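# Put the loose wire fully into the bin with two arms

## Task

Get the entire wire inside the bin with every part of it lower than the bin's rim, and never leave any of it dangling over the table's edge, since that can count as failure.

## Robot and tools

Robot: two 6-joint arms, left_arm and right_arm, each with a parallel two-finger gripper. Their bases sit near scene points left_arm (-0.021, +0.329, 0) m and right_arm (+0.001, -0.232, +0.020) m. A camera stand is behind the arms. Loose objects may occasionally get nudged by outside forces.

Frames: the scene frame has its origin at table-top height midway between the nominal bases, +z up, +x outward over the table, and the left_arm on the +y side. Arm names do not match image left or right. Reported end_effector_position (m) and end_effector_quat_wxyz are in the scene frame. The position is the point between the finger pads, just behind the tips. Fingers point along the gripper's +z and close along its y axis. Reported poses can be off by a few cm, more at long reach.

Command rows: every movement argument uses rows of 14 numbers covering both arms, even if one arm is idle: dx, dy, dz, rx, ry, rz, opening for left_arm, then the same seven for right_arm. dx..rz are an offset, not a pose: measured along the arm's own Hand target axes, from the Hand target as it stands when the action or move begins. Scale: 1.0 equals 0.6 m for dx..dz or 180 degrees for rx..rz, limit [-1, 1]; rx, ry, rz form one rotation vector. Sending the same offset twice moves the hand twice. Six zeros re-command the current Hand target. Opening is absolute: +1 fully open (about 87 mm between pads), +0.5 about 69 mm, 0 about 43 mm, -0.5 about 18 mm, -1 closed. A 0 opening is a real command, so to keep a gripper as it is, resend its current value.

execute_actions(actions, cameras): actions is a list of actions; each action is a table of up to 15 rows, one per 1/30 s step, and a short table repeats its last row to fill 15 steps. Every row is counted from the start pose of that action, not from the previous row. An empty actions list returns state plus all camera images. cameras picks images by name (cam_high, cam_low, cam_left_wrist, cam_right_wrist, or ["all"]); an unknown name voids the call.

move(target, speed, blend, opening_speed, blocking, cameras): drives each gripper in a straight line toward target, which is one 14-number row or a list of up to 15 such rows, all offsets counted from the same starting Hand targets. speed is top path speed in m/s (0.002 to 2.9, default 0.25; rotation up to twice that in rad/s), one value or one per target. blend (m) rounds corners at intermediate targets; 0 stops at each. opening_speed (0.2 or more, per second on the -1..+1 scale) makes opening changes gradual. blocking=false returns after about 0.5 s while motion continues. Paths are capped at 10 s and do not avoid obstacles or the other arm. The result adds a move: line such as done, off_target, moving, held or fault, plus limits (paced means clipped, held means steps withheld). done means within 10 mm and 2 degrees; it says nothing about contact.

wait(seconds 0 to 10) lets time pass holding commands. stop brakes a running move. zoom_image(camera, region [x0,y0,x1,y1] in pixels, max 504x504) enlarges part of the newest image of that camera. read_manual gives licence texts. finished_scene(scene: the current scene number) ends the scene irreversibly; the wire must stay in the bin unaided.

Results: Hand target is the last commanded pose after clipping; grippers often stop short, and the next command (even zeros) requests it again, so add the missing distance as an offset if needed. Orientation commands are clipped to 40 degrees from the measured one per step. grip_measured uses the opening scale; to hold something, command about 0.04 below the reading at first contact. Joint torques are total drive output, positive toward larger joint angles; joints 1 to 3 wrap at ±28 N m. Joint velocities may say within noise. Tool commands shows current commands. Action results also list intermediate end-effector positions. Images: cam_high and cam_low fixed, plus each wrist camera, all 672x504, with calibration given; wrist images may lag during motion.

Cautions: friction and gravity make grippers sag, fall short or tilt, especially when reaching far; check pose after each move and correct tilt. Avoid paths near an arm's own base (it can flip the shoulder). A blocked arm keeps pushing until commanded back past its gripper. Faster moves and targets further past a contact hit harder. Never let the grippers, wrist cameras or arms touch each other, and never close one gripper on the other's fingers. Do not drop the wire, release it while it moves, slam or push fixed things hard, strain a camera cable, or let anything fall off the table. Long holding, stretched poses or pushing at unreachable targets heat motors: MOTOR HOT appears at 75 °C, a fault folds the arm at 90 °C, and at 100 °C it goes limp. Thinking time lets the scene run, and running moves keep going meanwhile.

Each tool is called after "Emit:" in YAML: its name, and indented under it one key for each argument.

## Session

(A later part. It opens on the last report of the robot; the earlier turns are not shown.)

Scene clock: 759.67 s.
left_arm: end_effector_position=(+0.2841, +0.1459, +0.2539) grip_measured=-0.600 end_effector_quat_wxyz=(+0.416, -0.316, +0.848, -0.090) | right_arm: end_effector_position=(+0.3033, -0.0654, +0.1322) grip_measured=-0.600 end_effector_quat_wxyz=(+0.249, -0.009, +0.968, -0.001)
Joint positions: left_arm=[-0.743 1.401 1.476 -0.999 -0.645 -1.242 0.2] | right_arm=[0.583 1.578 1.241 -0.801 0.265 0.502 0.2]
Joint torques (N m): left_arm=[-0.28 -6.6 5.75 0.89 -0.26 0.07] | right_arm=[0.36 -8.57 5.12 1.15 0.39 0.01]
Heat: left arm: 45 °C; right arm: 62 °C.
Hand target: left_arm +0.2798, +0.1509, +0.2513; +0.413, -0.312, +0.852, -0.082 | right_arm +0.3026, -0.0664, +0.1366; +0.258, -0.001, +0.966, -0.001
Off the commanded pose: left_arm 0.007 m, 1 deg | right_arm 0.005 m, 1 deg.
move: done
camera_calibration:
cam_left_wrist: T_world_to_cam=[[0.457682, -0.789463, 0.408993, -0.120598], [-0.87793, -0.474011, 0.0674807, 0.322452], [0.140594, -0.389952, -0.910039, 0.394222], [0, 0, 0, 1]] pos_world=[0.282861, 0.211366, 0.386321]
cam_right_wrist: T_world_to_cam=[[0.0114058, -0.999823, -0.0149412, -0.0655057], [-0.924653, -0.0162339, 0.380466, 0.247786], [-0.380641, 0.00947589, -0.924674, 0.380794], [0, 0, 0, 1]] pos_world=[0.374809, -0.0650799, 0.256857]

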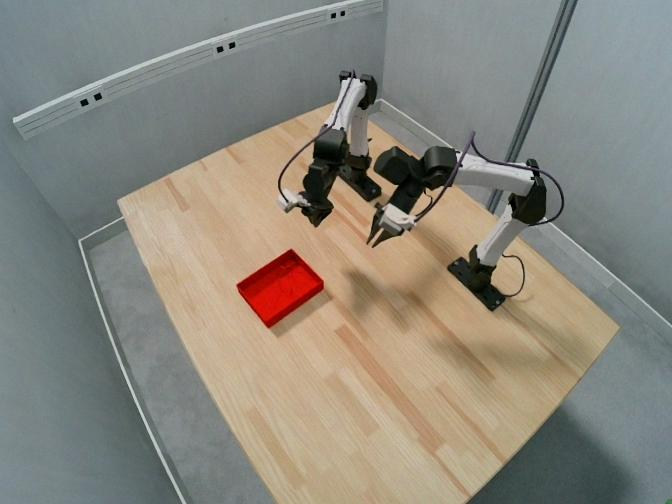

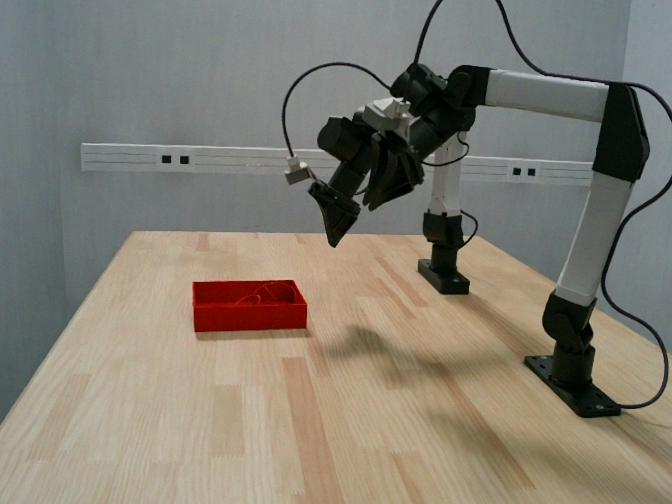

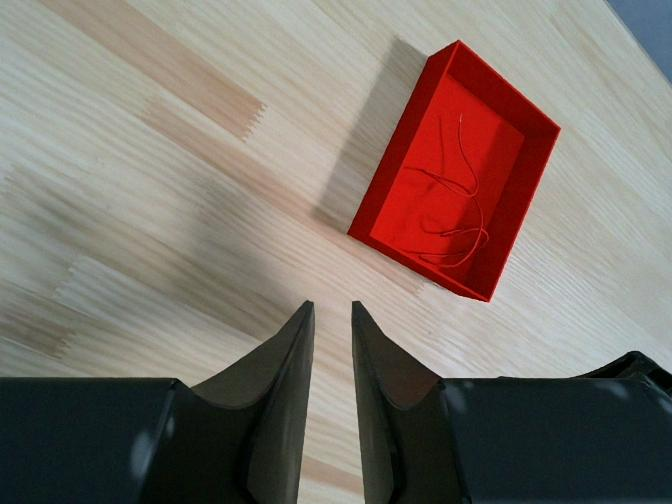

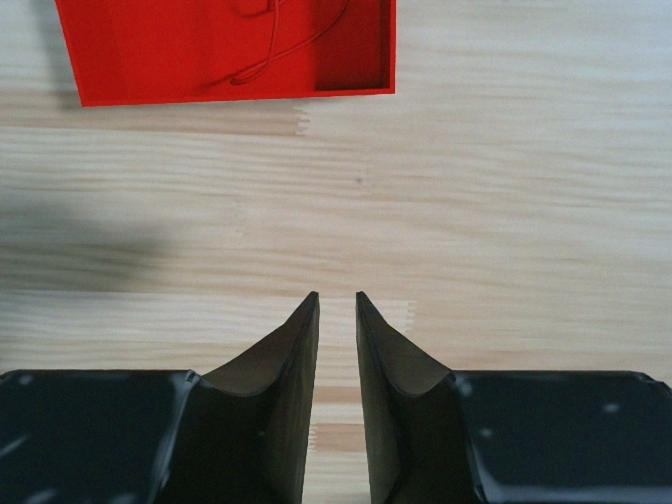

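Emit:
move:
  target: [0,0,0,0,0,0,-0.6,-0.1555,-0.003,0.1475,0,0,0,-0.4]
  speed: 0.25
  cameras: ["cam_low","cam_left_wrist","cam_right_wrist"]

Emit:
zoom_image:
  camera: "cam_left_wrist"
  region: [340, 30, 580, 310]

Emit:
zoom_image:
  camera: "cam_low"
  region: [230, 260, 320, 320]

Scene clock: 766.03 s.
left_arm: end_effector_position=(+0.2841, +0.1459, +0.2539) grip_measured=-0.600 end_effector_quat_wxyz=(+0.416, -0.316, +0.848, -0.090) | right_arm: end_effector_position=(+0.4175, -0.0737, +0.0989) grip_measured=-0.400 end_effector_quat_wxyz=(+0.245, +0.005, +0.969, -0.011)
Joint positions: left_arm=[-0.743 1.401 1.476 -0.999 -0.645 -1.242 0.2] | right_arm=[0.416 1.968 1.58 -0.732 0.213 0.373 0.3]
Joint torques (N m): left_arm=[-0.27 -6.58 5.75 0.89 -0.26 0.07] | right_arm=[-0.12 -9.26 8.62 1.31 0.09 -0.2]
Heat: left arm: 44 °C; right arm: 60 °C.
Hand target: left_arm +0.2798, +0.1509, +0.2513; +0.413, -0.312, +0.852, -0.082 | right_arm +0.4277, -0.0683, +0.1066; +0.259, -0.001, +0.966, -0.001
Off the commanded pose: left_arm 0.007 m, 1 deg | right_arm 0.014 m, 2 deg.
move: off_target (right_arm)
camera_calibration:
cam_left_wrist: T_world_to_cam=[[0.457682, -0.789463, 0.408993, -0.120598], [-0.87793, -0.474011, 0.0674807, 0.322452], [0.140594, -0.389952, -0.910039, 0.394222], [0, 0, 0, 1]] pos_world=[0.282861, 0.211366, 0.386321]
cam_right_wrist: T_world_to_cam=[[-0.0203943, -0.999788, -0.00267061, -0.0635503], [-0.921453, 0.0177597, 0.388084, 0.366262], [-0.387954, 0.0103755, -0.92162, 0.39645], [0, 0, 0, 1]] pos_world=[0.490001, -0.074155, 0.223067]
Images, in order (width x height): cam_low 672x504, cam_left_wrist 672x504, cam_right_wrist 672x504.

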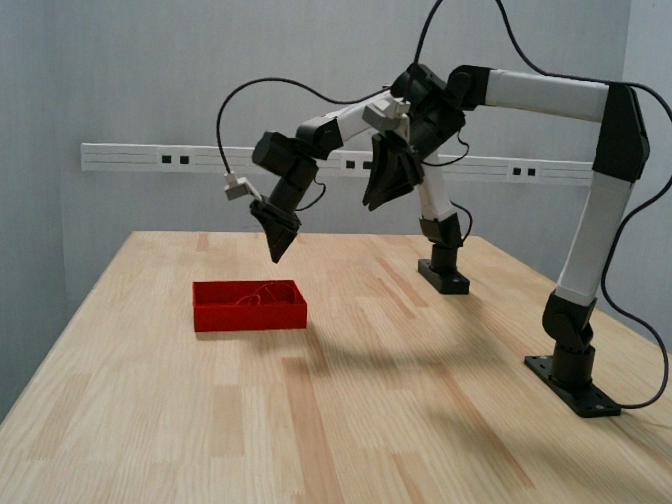

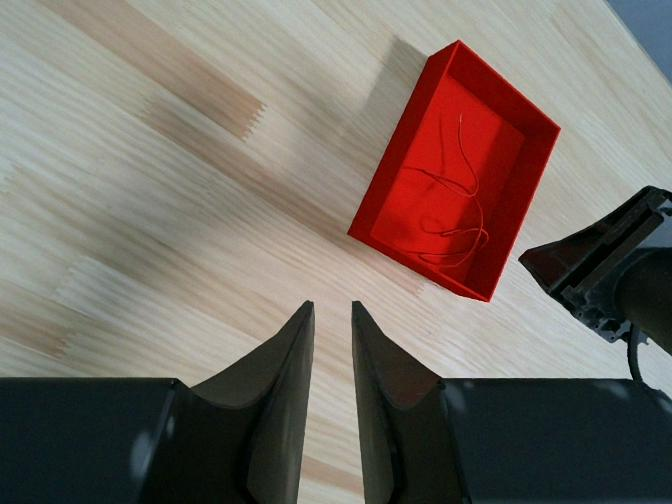

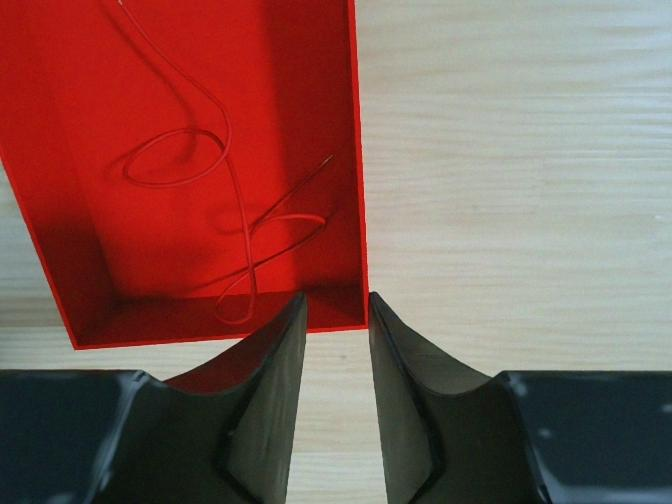

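Scaled by 1.800 from the camera's 672x504 image, which has a finer 960x720 frame.

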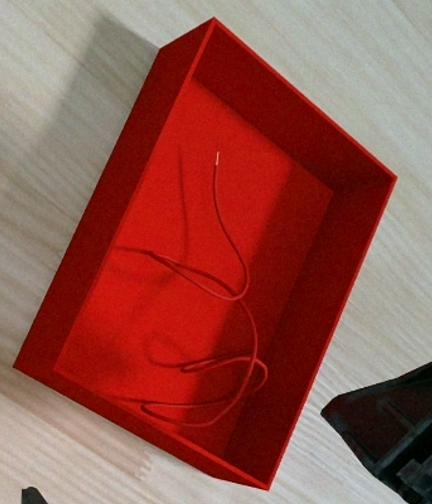

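Scaled by 5.600 from the camera's 672x504 image, which has a finer 960x720 frame.

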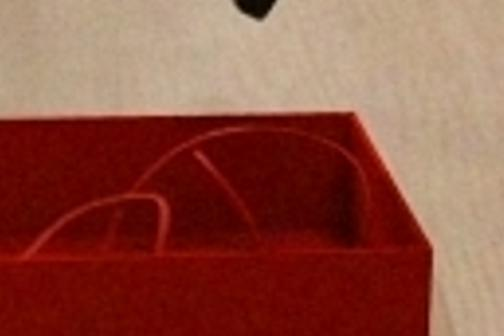

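Emit:
move:
  target:
    - [0,0,0,0,0,0,-0.6,0.029,0.062,0.092,0,0,0,-0.4]
    - [0,0,0,0,0,0,-0.6,0.029,0.062,0.092,0,0,0,-1]
  speed: 0.15
  opening_speed: 1.5
  cameras: ["cam_low","cam_left_wrist","cam_right_wrist"]

Emit:
zoom_image:
  camera: "cam_low"
  region: [230, 260, 320, 320]

Scene clock: 774.30 s.
left_arm: end_effector_position=(+0.2841, +0.1459, +0.2539) grip_measured=-0.600 end_effector_quat_wxyz=(+0.416, -0.316, +0.848, -0.090) | right_arm: end_effector_position=(+0.4247, -0.0371, +0.0407) grip_measured=-1.000 end_effector_quat_wxyz=(+0.233, -0.012, +0.972, -0.008)
Joint positions: left_arm=[-0.743 1.401 1.476 -0.999 -0.645 -1.242 0.2] | right_arm=[0.481 2.122 1.58 -0.608 0.219 0.405 0]
Joint torques (N m): left_arm=[-0.28 -6.58 5.75 0.89 -0.26 0.07] | right_arm=[0.17 -10.58 8.4 1.39 0.35 0.08]
Heat: left arm: 43 °C; right arm: 60 °C.
Hand target: left_arm +0.2798, +0.1509, +0.2513; +0.413, -0.312, +0.852, -0.082 | right_arm +0.4401, -0.0311, +0.0500; +0.258, -0.001, +0.966, -0.001
Off the commanded pose: left_arm 0.007 m, 1 deg | right_arm 0.019 m, 3 deg.
move: off_target (right_arm); target 2's new opening was sent with right_arm's hand 0.019 m and 3 deg from that target
camera_calibration:
cam_left_wrist: T_world_to_cam=[[0.457682, -0.789463, 0.408993, -0.120598], [-0.87793, -0.474011, 0.0674807, 0.322452], [0.140594, -0.389952, -0.910039, 0.394222], [0, 0, 0, 1]] pos_world=[0.282861, 0.211366, 0.386321]
cam_right_wrist: T_world_to_cam=[[0.0141076, -0.9999, -0.000221105, -0.0417284], [-0.911872, -0.0129564, 0.41027, 0.388748], [-0.410232, -0.00558633, -0.911964, 0.353637], [0, 0, 0, 1]] pos_world=[0.50015, -0.0347119, 0.163003]
Images, in order (width x height): cam_low 672x504, cam_left_wrist 672x504, cam_right_wrist 672x504.

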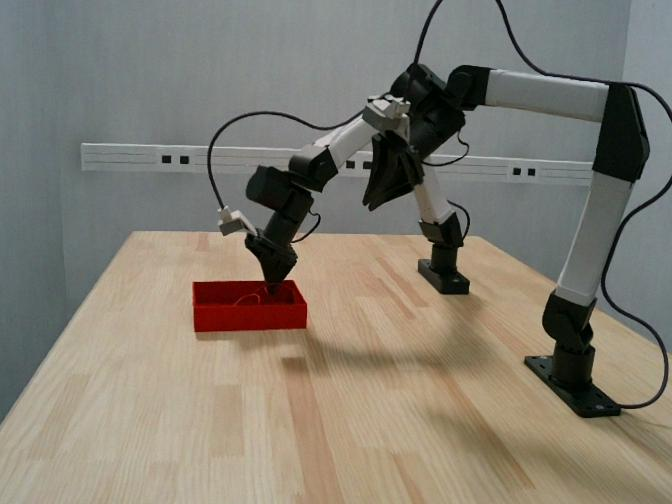

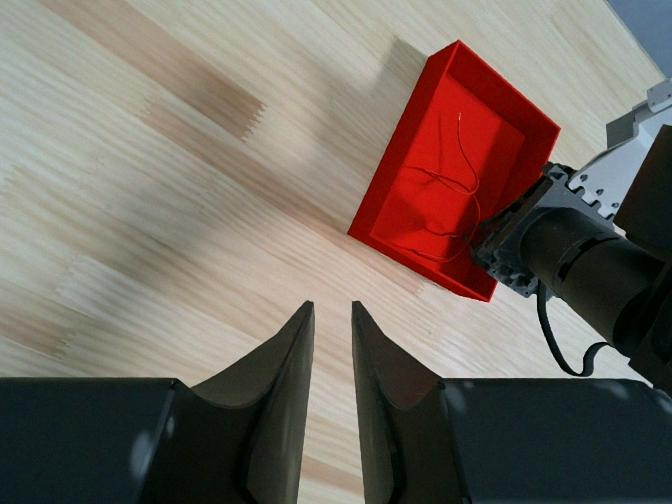

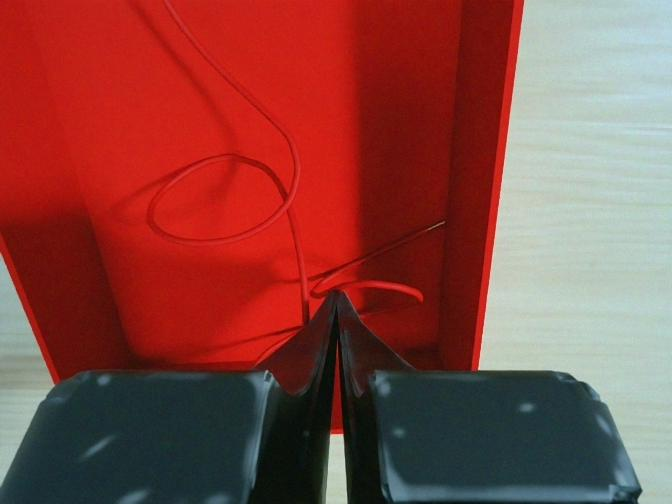

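Scaled by 5.600 from the camera's 672x504 image, which has a finer 960x720 frame.

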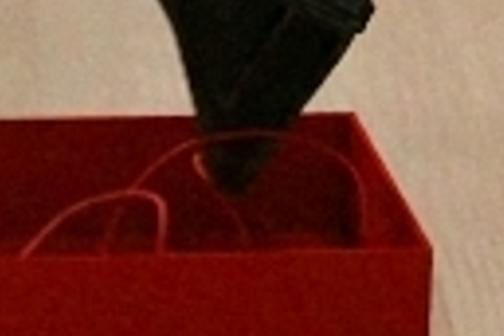

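Emit:
move:
  target:
    - [0,0,0,0,0,0,-0.6,-0.035,0.0,-0.06,0,0,0,-1]
    - [0,0,0,0,0,0,-0.6,-0.035,0.02,-0.06,0,0,0,-0.4]
    - [0,0,0,0,0,0,-0.6,0,0.02,0,0,0,0,-0.4]
    - [0,0,0,0,0,0,-0.6,0,0.02,0,0,0,0,-1]
  speed: 0.15
  opening_speed: 1.5
  cameras: ["cam_low","cam_left_wrist","cam_right_wrist"]

Emit:
zoom_image:
  camera: "cam_low"
  region: [230, 260, 320, 320]

Scene clock: 782.30 s.
left_arm: end_effector_position=(+0.2841, +0.1459, +0.2539) grip_measured=-0.600 end_effector_quat_wxyz=(+0.416, -0.316, +0.848, -0.090) | right_arm: end_effector_position=(+0.4361, -0.0204, +0.0526) grip_measured=-1.000 end_effector_quat_wxyz=(+0.250, -0.009, +0.968, +0.000)
Joint positions: left_arm=[-0.743 1.401 1.476 -0.999 -0.645 -1.242 0.2] | right_arm=[0.504 2.146 1.657 -0.628 0.231 0.427 0]
Joint torques (N m): left_arm=[-0.28 -6.6 5.75 0.89 -0.26 0.07] | right_arm=[0.06 -10.65 5.33 1.46 0.35 0.06]
Heat: left arm: 43 °C; right arm: 60 °C.
Hand target: left_arm +0.2798, +0.1509, +0.2513; +0.413, -0.312, +0.852, -0.082 | right_arm +0.4402, -0.0191, +0.0501; +0.259, +0.000, +0.966, +0.000
Off the commanded pose: left_arm 0.007 m, 1 deg | right_arm 0.005 m, 1 deg.
move: done; target 2's new opening was sent with right_arm's hand 0.013 m and 2 deg from that target
camera_calibration:
cam_left_wrist: T_world_to_cam=[[0.457682, -0.789463, 0.408993, -0.120598], [-0.87793, -0.474011, 0.0674807, 0.322452], [0.140594, -0.389952, -0.910039, 0.394222], [0, 0, 0, 1]] pos_world=[0.282861, 0.211366, 0.386321]
cam_right_wrist: T_world_to_cam=[[0.0122378, -0.999799, -0.0158804, -0.0235656], [-0.925409, -0.0173403, 0.378573, 0.401943], [-0.378772, 0.010063, -0.925435, 0.356582], [0, 0, 0, 1]] pos_world=[0.507313, -0.0201793, 0.177455]
Images, in order (width x height): cam_low 672x504, cam_left_wrist 672x504, cam_right_wrist 672x504.

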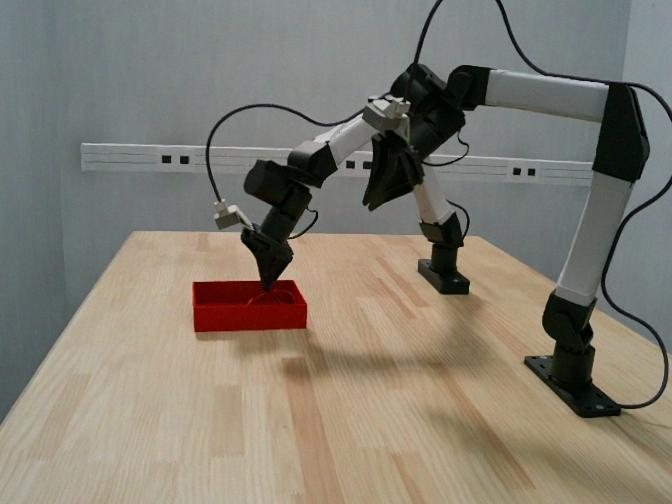

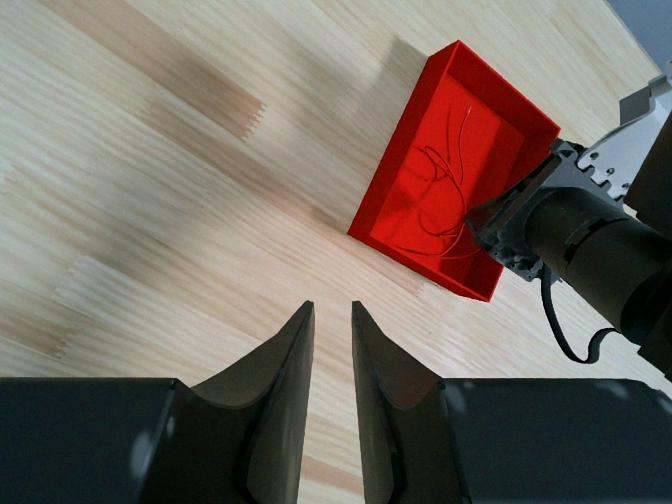

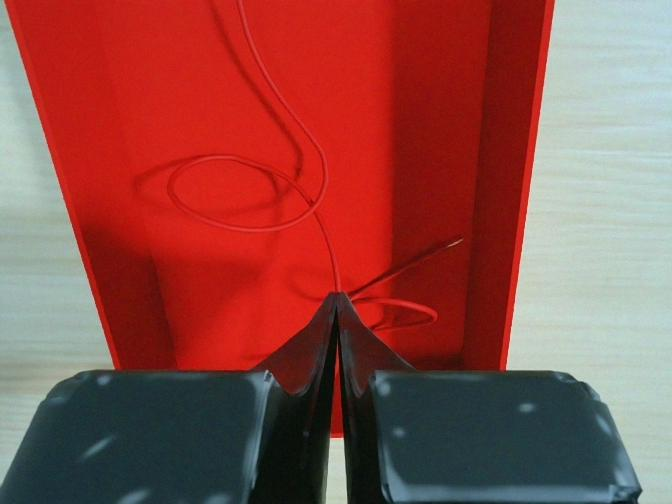

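Scaled by 5.600 from the camera's 672x504 image, which has a finer 960x720 frame.

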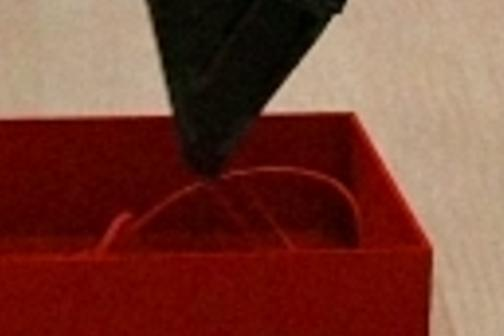

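Emit:
move:
  target:
    - [0,0,0,0,0,0,-0.6,-0.01,0.0,-0.02,0,0,0,-0.4]
    - [0,0,0,0,0,0,-0.6,0.016,0.004,0.028,0,0,0,-0.4]
    - [0,0,0,0,0,0,-0.6,0.016,0.004,0.028,0,0,0,-1]
  speed: 0.15
  opening_speed: 1.5
  cameras: ["cam_low","cam_left_wrist","cam_right_wrist"]

Emit:
zoom_image:
  camera: "cam_low"
  region: [230, 260, 320, 320]

Scene clock: 787.17 s.
left_arm: end_effector_position=(+0.2841, +0.1459, +0.2539) grip_measured=-0.600 end_effector_quat_wxyz=(+0.416, -0.316, +0.848, -0.090) | right_arm: end_effector_position=(+0.4375, -0.0199, +0.0339) grip_measured=-1.000 end_effector_quat_wxyz=(+0.251, -0.007, +0.968, -0.001)
Joint positions: left_arm=[-0.743 1.401 1.476 -0.999 -0.645 -1.242 0.2] | right_arm=[0.504 2.172 1.621 -0.566 0.233 0.431 0]
Joint torques (N m): left_arm=[-0.27 -6.58 5.75 0.89 -0.26 0.07] | right_arm=[0.64 -10.8 5.22 1.44 0.32 0.07]
Heat: left arm: 42 °C; right arm: 60 °C.
Hand target: left_arm +0.2798, +0.1509, +0.2513; +0.413, -0.312, +0.852, -0.082 | right_arm +0.4402, -0.0167, +0.0306; +0.258, +0.000, +0.966, -0.001
Off the commanded pose: left_arm 0.007 m, 1 deg | right_arm 0.005 m, 1 deg.
move: done
camera_calibration:
cam_left_wrist: T_world_to_cam=[[0.457682, -0.789463, 0.408993, -0.120598], [-0.87793, -0.474011, 0.0674807, 0.322452], [0.140594, -0.389952, -0.910039, 0.394222], [0, 0, 0, 1]] pos_world=[0.282861, 0.211366, 0.386321]
cam_right_wrist: T_world_to_cam=[[0.0078777, -0.99984, -0.0160729, -0.0214204], [-0.925959, -0.0133623, 0.377387, 0.410612], [-0.377541, 0.0119099, -0.925916, 0.339401], [0, 0, 0, 1]] pos_world=[0.508516, -0.0199725, 0.158953]
Images, in order (width x height): cam_low 672x504, cam_left_wrist 672x504, cam_right_wrist 672x504.

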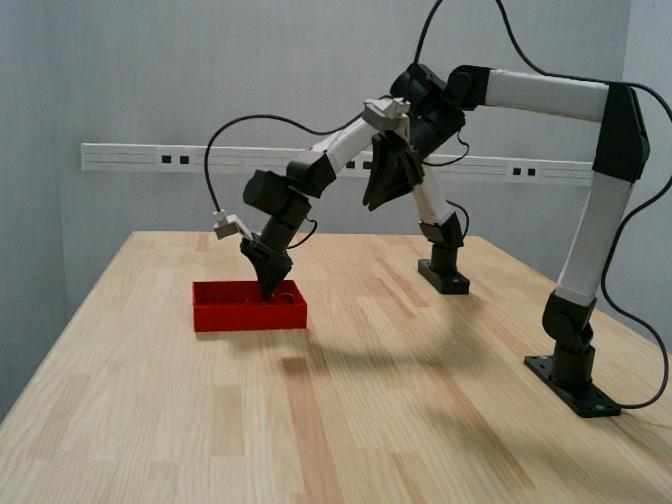

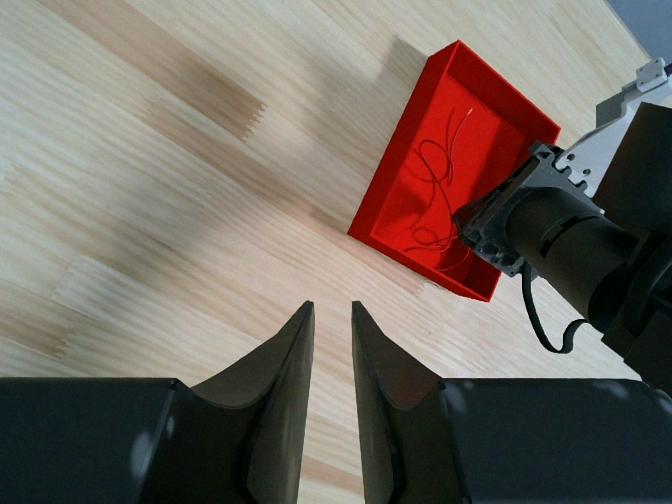

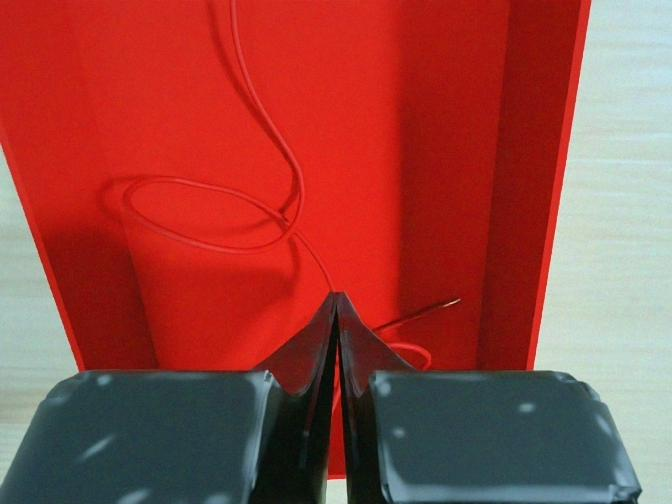

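Scaled by 5.600 from the camera's 672x504 image, which has a finer 960x720 frame.

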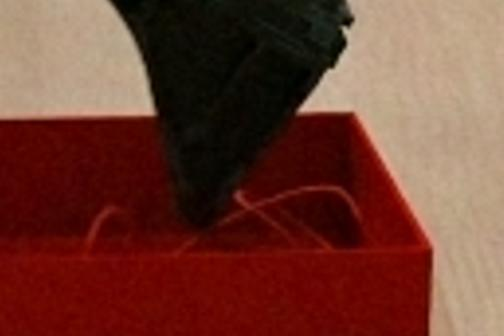

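Emit:
move:
  target:
    - [0,0,0,0,0,0,-0.6,-0.05,0.0,-0.09,0,0,0,-1]
    - [0,0,0,0,0,0,-0.6,0.1,-0.08,-0.22,0,0,0,-1]
  speed: [0.15,0.25]
  cameras: ["all"]

Emit:
zoom_image:
  camera: "cam_left_wrist"
  region: [340, 30, 580, 310]

Emit:
zoom_image:
  camera: "cam_low"
  region: [180, 260, 320, 340]

Emit:
zoom_image:
  camera: "cam_high"
  region: [220, 230, 340, 340]

Scene clock: 791.93 s.
left_arm: end_effector_position=(+0.2841, +0.1459, +0.2539) grip_measured=-0.600 end_effector_quat_wxyz=(+0.416, -0.316, +0.848, -0.090) | right_arm: end_effector_position=(+0.3199, -0.0656, +0.1082) grip_measured=-1.000 end_effector_quat_wxyz=(+0.242, -0.010, +0.970, -0.005)
Joint positions: left_arm=[-0.743 1.401 1.476 -0.999 -0.645 -1.242 0.2] | right_arm=[0.554 1.656 1.231 -0.723 0.252 0.475 0]
Joint torques (N m): left_arm=[-0.28 -6.58 5.75 0.89 -0.26 0.07] | right_arm=[0.49 -9.29 4.98 1.3 0.38 0.05]
Heat: left arm: 42 °C; right arm: 61 °C.
Hand target: left_arm +0.2798, +0.1509, +0.2513; +0.413, -0.312, +0.852, -0.082 | right_arm +0.3222, -0.0647, +0.1150; +0.258, +0.000, +0.966, +0.000
Off the commanded pose: left_arm 0.007 m, 1 deg | right_arm 0.007 m, 2 deg.
move: done
camera_calibration:
cam_left_wrist: T_world_to_cam=[[0.457682, -0.789463, 0.408993, -0.120598], [-0.87793, -0.474011, 0.0674807, 0.322452], [0.140594, -0.389952, -0.910039, 0.394222], [0, 0, 0, 1]] pos_world=[0.282861, 0.211366, 0.386321]
cam_right_wrist: T_world_to_cam=[[0.0108025, -0.999916, -0.00715723, -0.0668773], [-0.918889, -0.0127496, 0.39431, 0.269131], [-0.394368, 0.00231715, -0.91895, 0.368331], [0, 0, 0, 1]] pos_world=[0.393282, -0.0642938, 0.231878]

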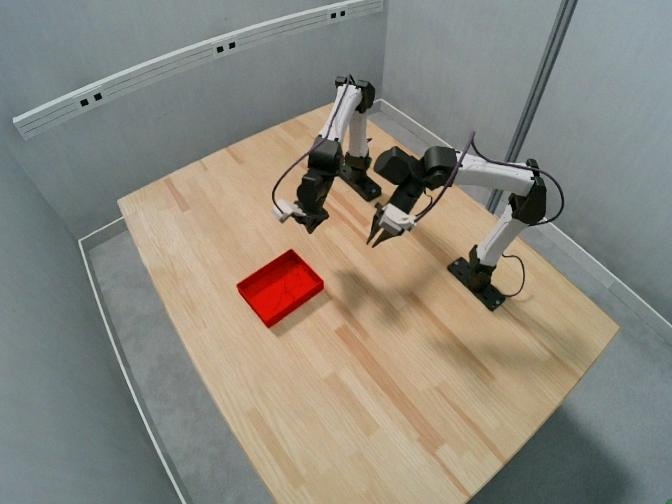

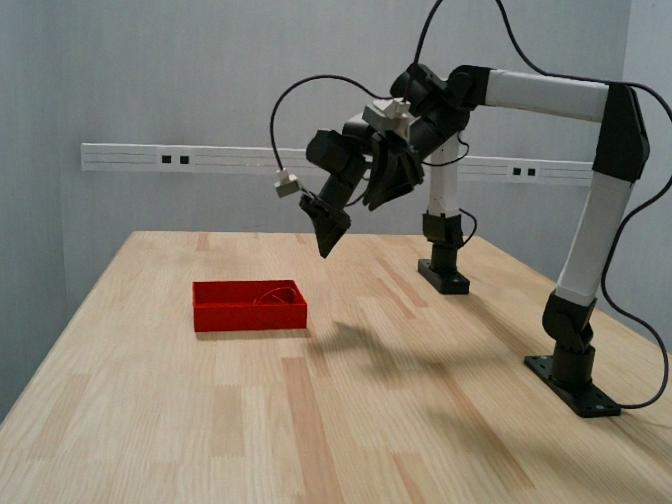

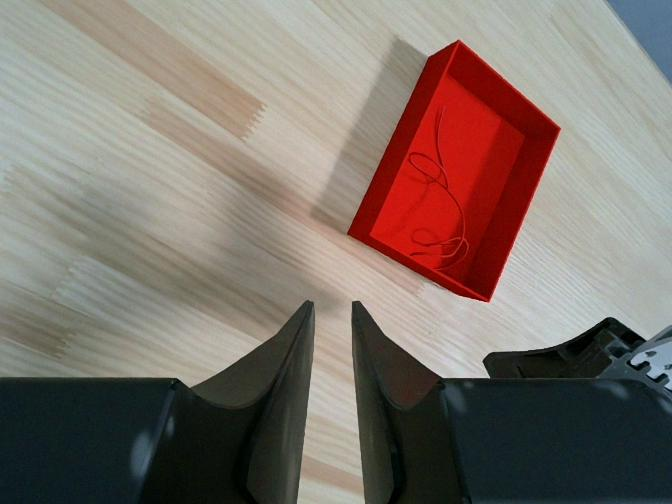

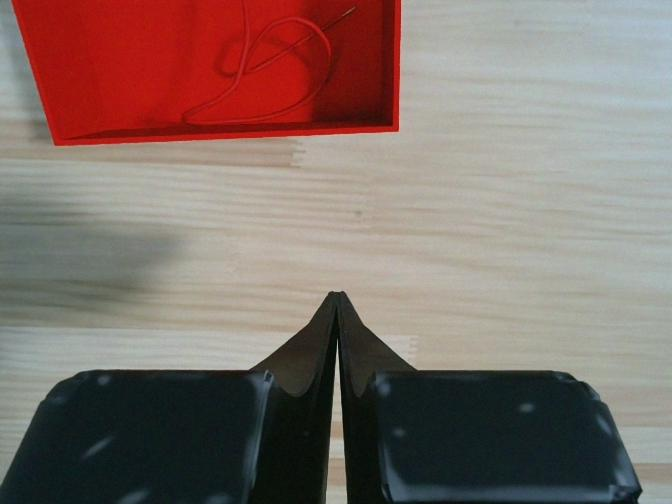

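Scaled by 1.800 from the camera's 672x504 image, which has a finer 960x720 frame.

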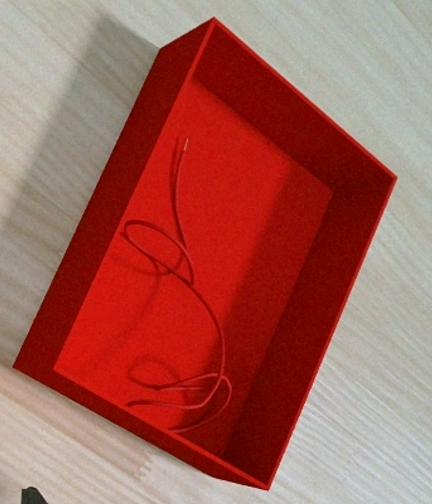

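Scaled by 3.600 from the camera's 672x504 image, which has a finer 960x720 frame.

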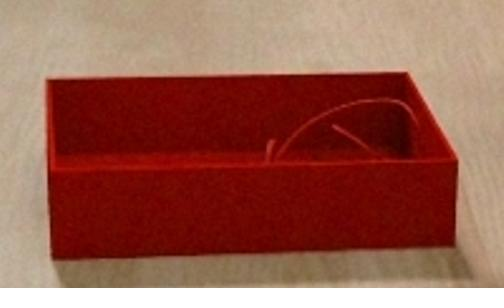

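Scaled by 4.200 from the camera's 672x504 image, which has a finer 960x720 frame.

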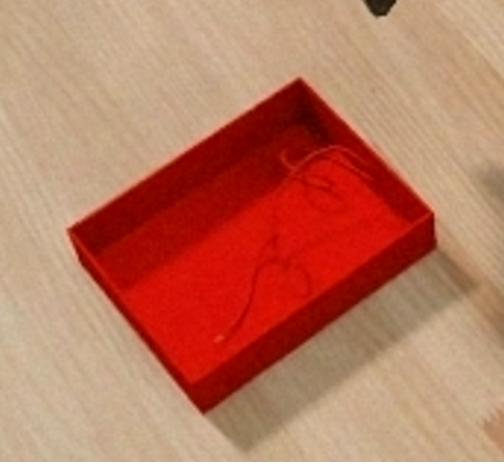

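Emit:
move:
  target:
    - [0,0,0,0,0,0,-0.6,-0.096,0.0745,0.113,0,0,0,-0.4]
    - [0,0,0,0,0,0,-0.6,-0.0585,0.0745,0.178,0,0,0,-0.4]
    - [0,0,0,0,0,0,-0.6,-0.0585,0.0745,0.178,0,0,0,-1]
  speed: [0.25,0.12,0.12]
  opening_speed: 1.5
  cameras: ["cam_low","cam_left_wrist","cam_right_wrist"]

Emit:
zoom_image:
  camera: "cam_low"
  region: [230, 260, 320, 320]

Scene clock: 806.67 s.
left_arm: end_effector_position=(+0.2841, +0.1459, +0.2539) grip_measured=-0.600 end_effector_quat_wxyz=(+0.416, -0.316, +0.848, -0.090) | right_arm: end_effector_position=(+0.4009, -0.0185, +0.0412) grip_measured=-0.962 end_effector_quat_wxyz=(+0.250, -0.006, +0.968, -0.001)
Joint positions: left_arm=[-0.743 1.401 1.476 -0.999 -0.645 -1.242 0.2] | right_arm=[0.549 2.051 1.463 -0.539 0.253 0.476 0.019]
Joint torques (N m): left_arm=[-0.28 -6.6 5.75 0.89 -0.26 0.07] | right_arm=[-0.57 -10.02 5.44 1.39 0.3 -0.04]
Heat: left arm: 41 °C; right arm: 59 °C.
Hand target: left_arm +0.2798, +0.1509, +0.2513; +0.413, -0.312, +0.852, -0.082 | right_arm +0.4060, -0.0199, +0.0399; +0.258, -0.001, +0.966, +0.000
Off the commanded pose: left_arm 0.007 m, 1 deg | right_arm 0.005 m, 1 deg.
move: done
camera_calibration:
cam_left_wrist: T_world_to_cam=[[0.457682, -0.789463, 0.408993, -0.120598], [-0.87793, -0.474011, 0.0674807, 0.322452], [0.140594, -0.389952, -0.910039, 0.394222], [0, 0, 0, 1]] pos_world=[0.282861, 0.211366, 0.386321]
cam_right_wrist: T_world_to_cam=[[0.00583761, -0.999831, -0.0174213, -0.018824], [-0.925897, -0.0119851, 0.377586, 0.373981], [-0.377731, 0.0139261, -0.925811, 0.332348], [0, 0, 0, 1]] pos_world=[0.471916, -0.0189669, 0.166153]
Images, in order (width x height): cam_low 672x504, cam_left_wrist 672x504, cam_right_wrist 672x504.

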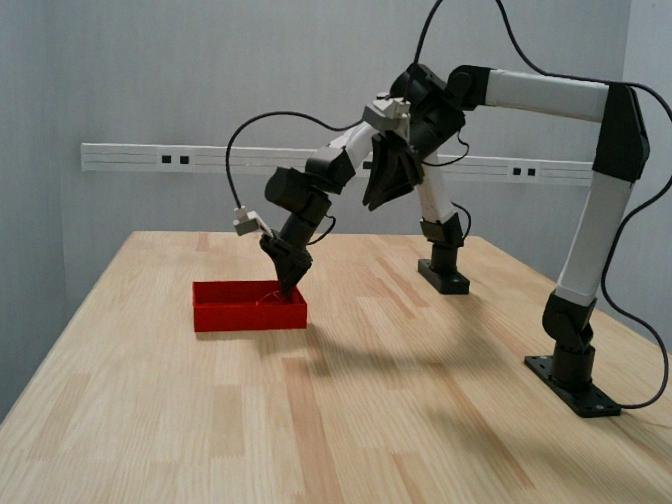

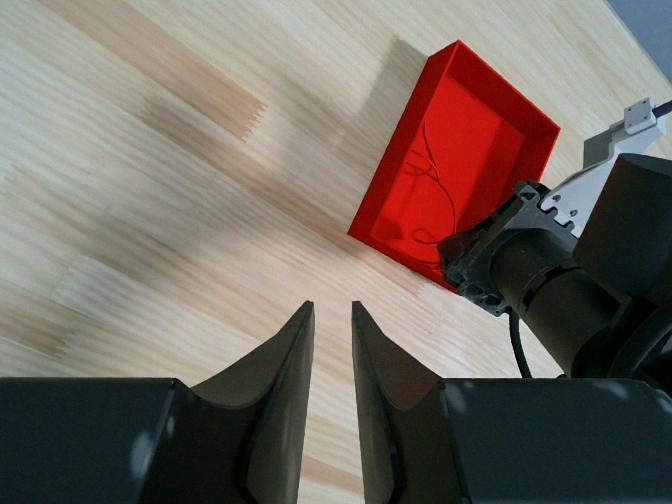

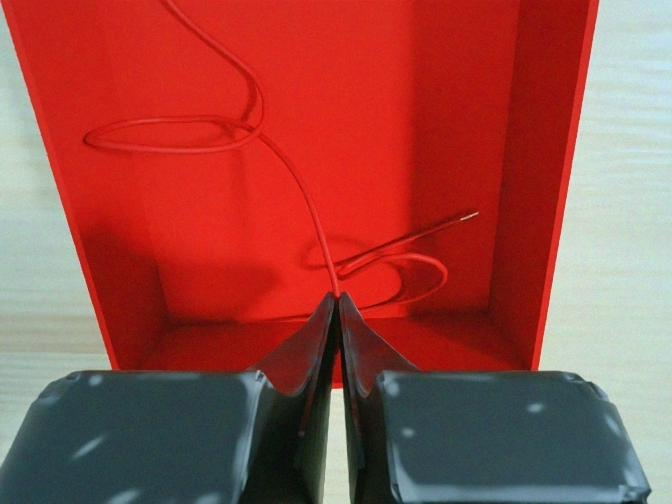

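Scaled by 5.600 from the camera's 672x504 image, which has a finer 960x720 frame.

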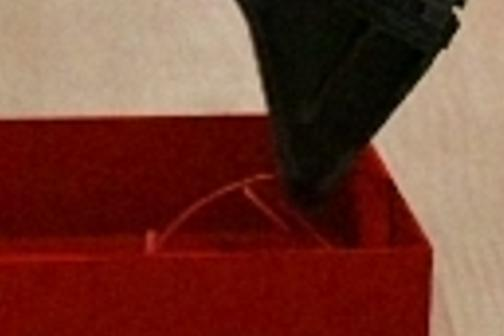

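Emit:
move:
  target:
    - [0,0,0,0,0,0,-0.6,0.03,0,0.052,0,0,0,-1]
    - [0,0,0,0,0,0,-0.6,0.03,0,0.052,0,0,0,-0.6]
    - [0,0,0,0,0,0,-0.6,-0.03,0.0,-0.05,0,0,0,-0.6]
    - [0,0,0,0,0,0,-0.6,0.13,-0.08,-0.1,0,0,0,-0.6]
  speed: [0.1,0.1,0.12,0.25]
  opening_speed: 1.5
  cameras: ["all"]

Emit:
zoom_image:
  camera: "cam_left_wrist"
  region: [340, 30, 580, 310]

Emit:
zoom_image:
  camera: "cam_low"
  region: [180, 260, 320, 340]

Emit:
zoom_image:
  camera: "cam_high"
  region: [220, 230, 340, 340]

Scene clock: 814.87 s.
left_arm: end_effector_position=(+0.2841, +0.1459, +0.2539) grip_measured=-0.600 end_effector_quat_wxyz=(+0.416, -0.316, +0.848, -0.090) | right_arm: end_effector_position=(+0.3029, -0.0715, +0.0438) grip_measured=-0.600 end_effector_quat_wxyz=(+0.235, -0.011, +0.972, -0.010)
Joint positions: left_arm=[-0.743 1.401 1.476 -0.999 -0.645 -1.242 0.2] | right_arm=[0.567 1.683 0.997 -0.482 0.259 0.489 0.2]
Joint torques (N m): left_arm=[-0.27 -6.58 5.75 0.89 -0.26 0.07] | right_arm=[0.62 -9.88 4.75 1.36 0.37 0.08]
Heat: left arm: 41 °C; right arm: 59 °C.
Hand target: left_arm +0.2798, +0.1509, +0.2513; +0.413, -0.312, +0.852, -0.082 | right_arm +0.3085, -0.0680, +0.0530; +0.258, -0.001, +0.966, -0.001
Off the commanded pose: left_arm 0.007 m, 1 deg | right_arm 0.011 m, 3 deg.
move: off_target (right_arm)
camera_calibration:
cam_left_wrist: T_world_to_cam=[[0.457682, -0.789463, 0.408993, -0.120598], [-0.87793, -0.474011, 0.0674807, 0.322452], [0.140594, -0.389952, -0.910039, 0.394222], [0, 0, 0, 1]] pos_world=[0.282861, 0.211366, 0.386321]
cam_right_wrist: T_world_to_cam=[[0.00941591, -0.999952, 0.00283381, -0.0730362], [-0.913373, -0.00744708, 0.407056, 0.276878], [-0.407015, -0.00642113, -0.913399, 0.305337], [0, 0, 0, 1]] pos_world=[0.377857, -0.0690101, 0.166397]

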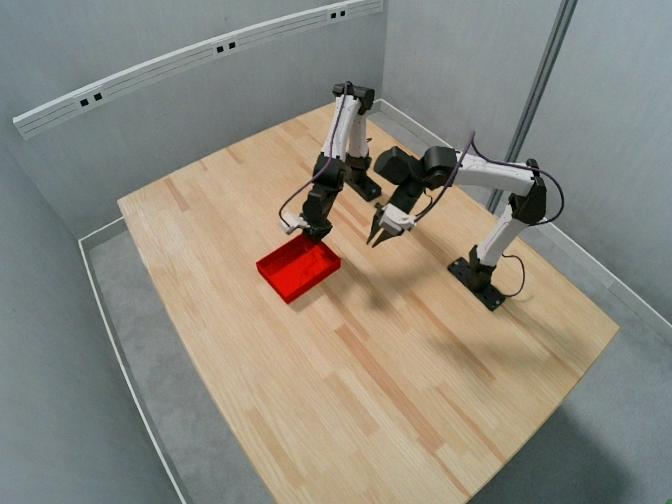

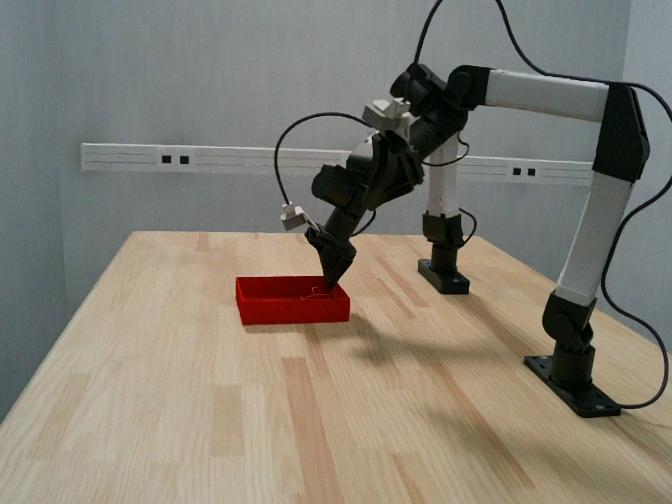

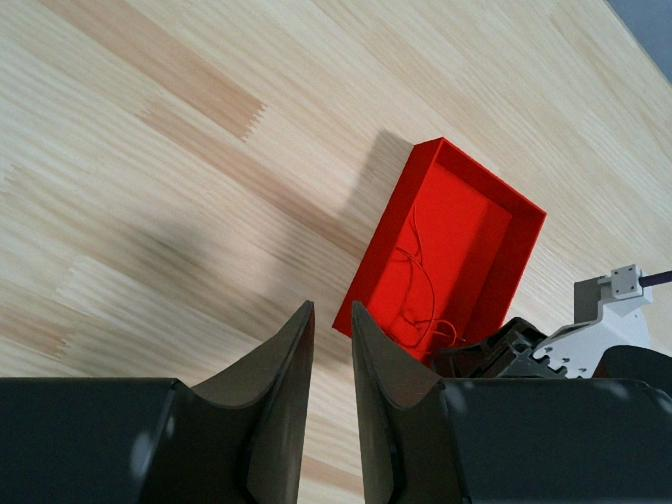

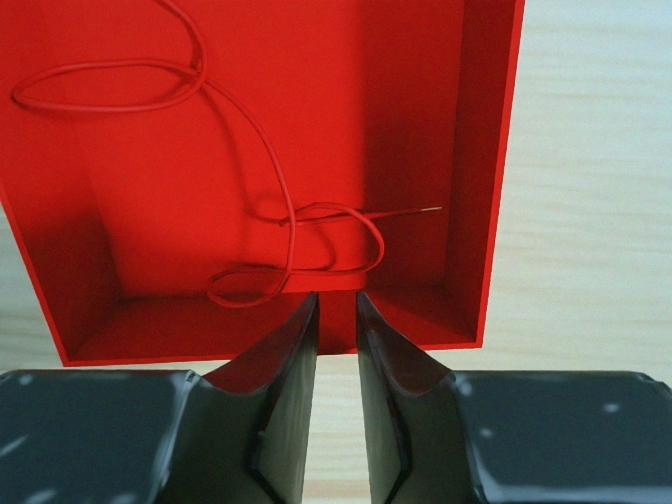

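Scaled by 1.800 from the camera's 672x504 image, which has a finer 960x720 frame.

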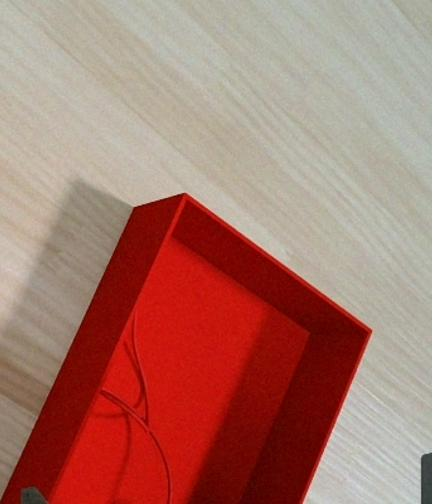

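Scaled by 3.600 from the camera's 672x504 image, which has a finer 960x720 frame.

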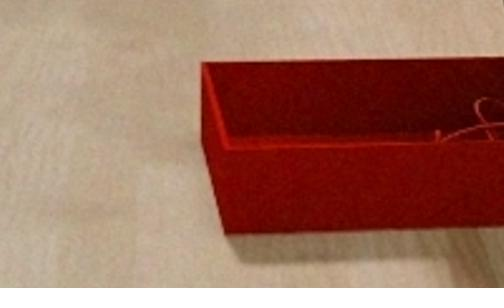

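Scaled by 4.200 from the camera's 672x504 image, which has a finer 960x720 frame.

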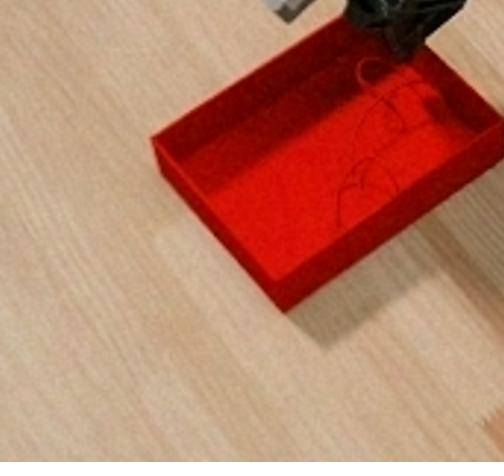

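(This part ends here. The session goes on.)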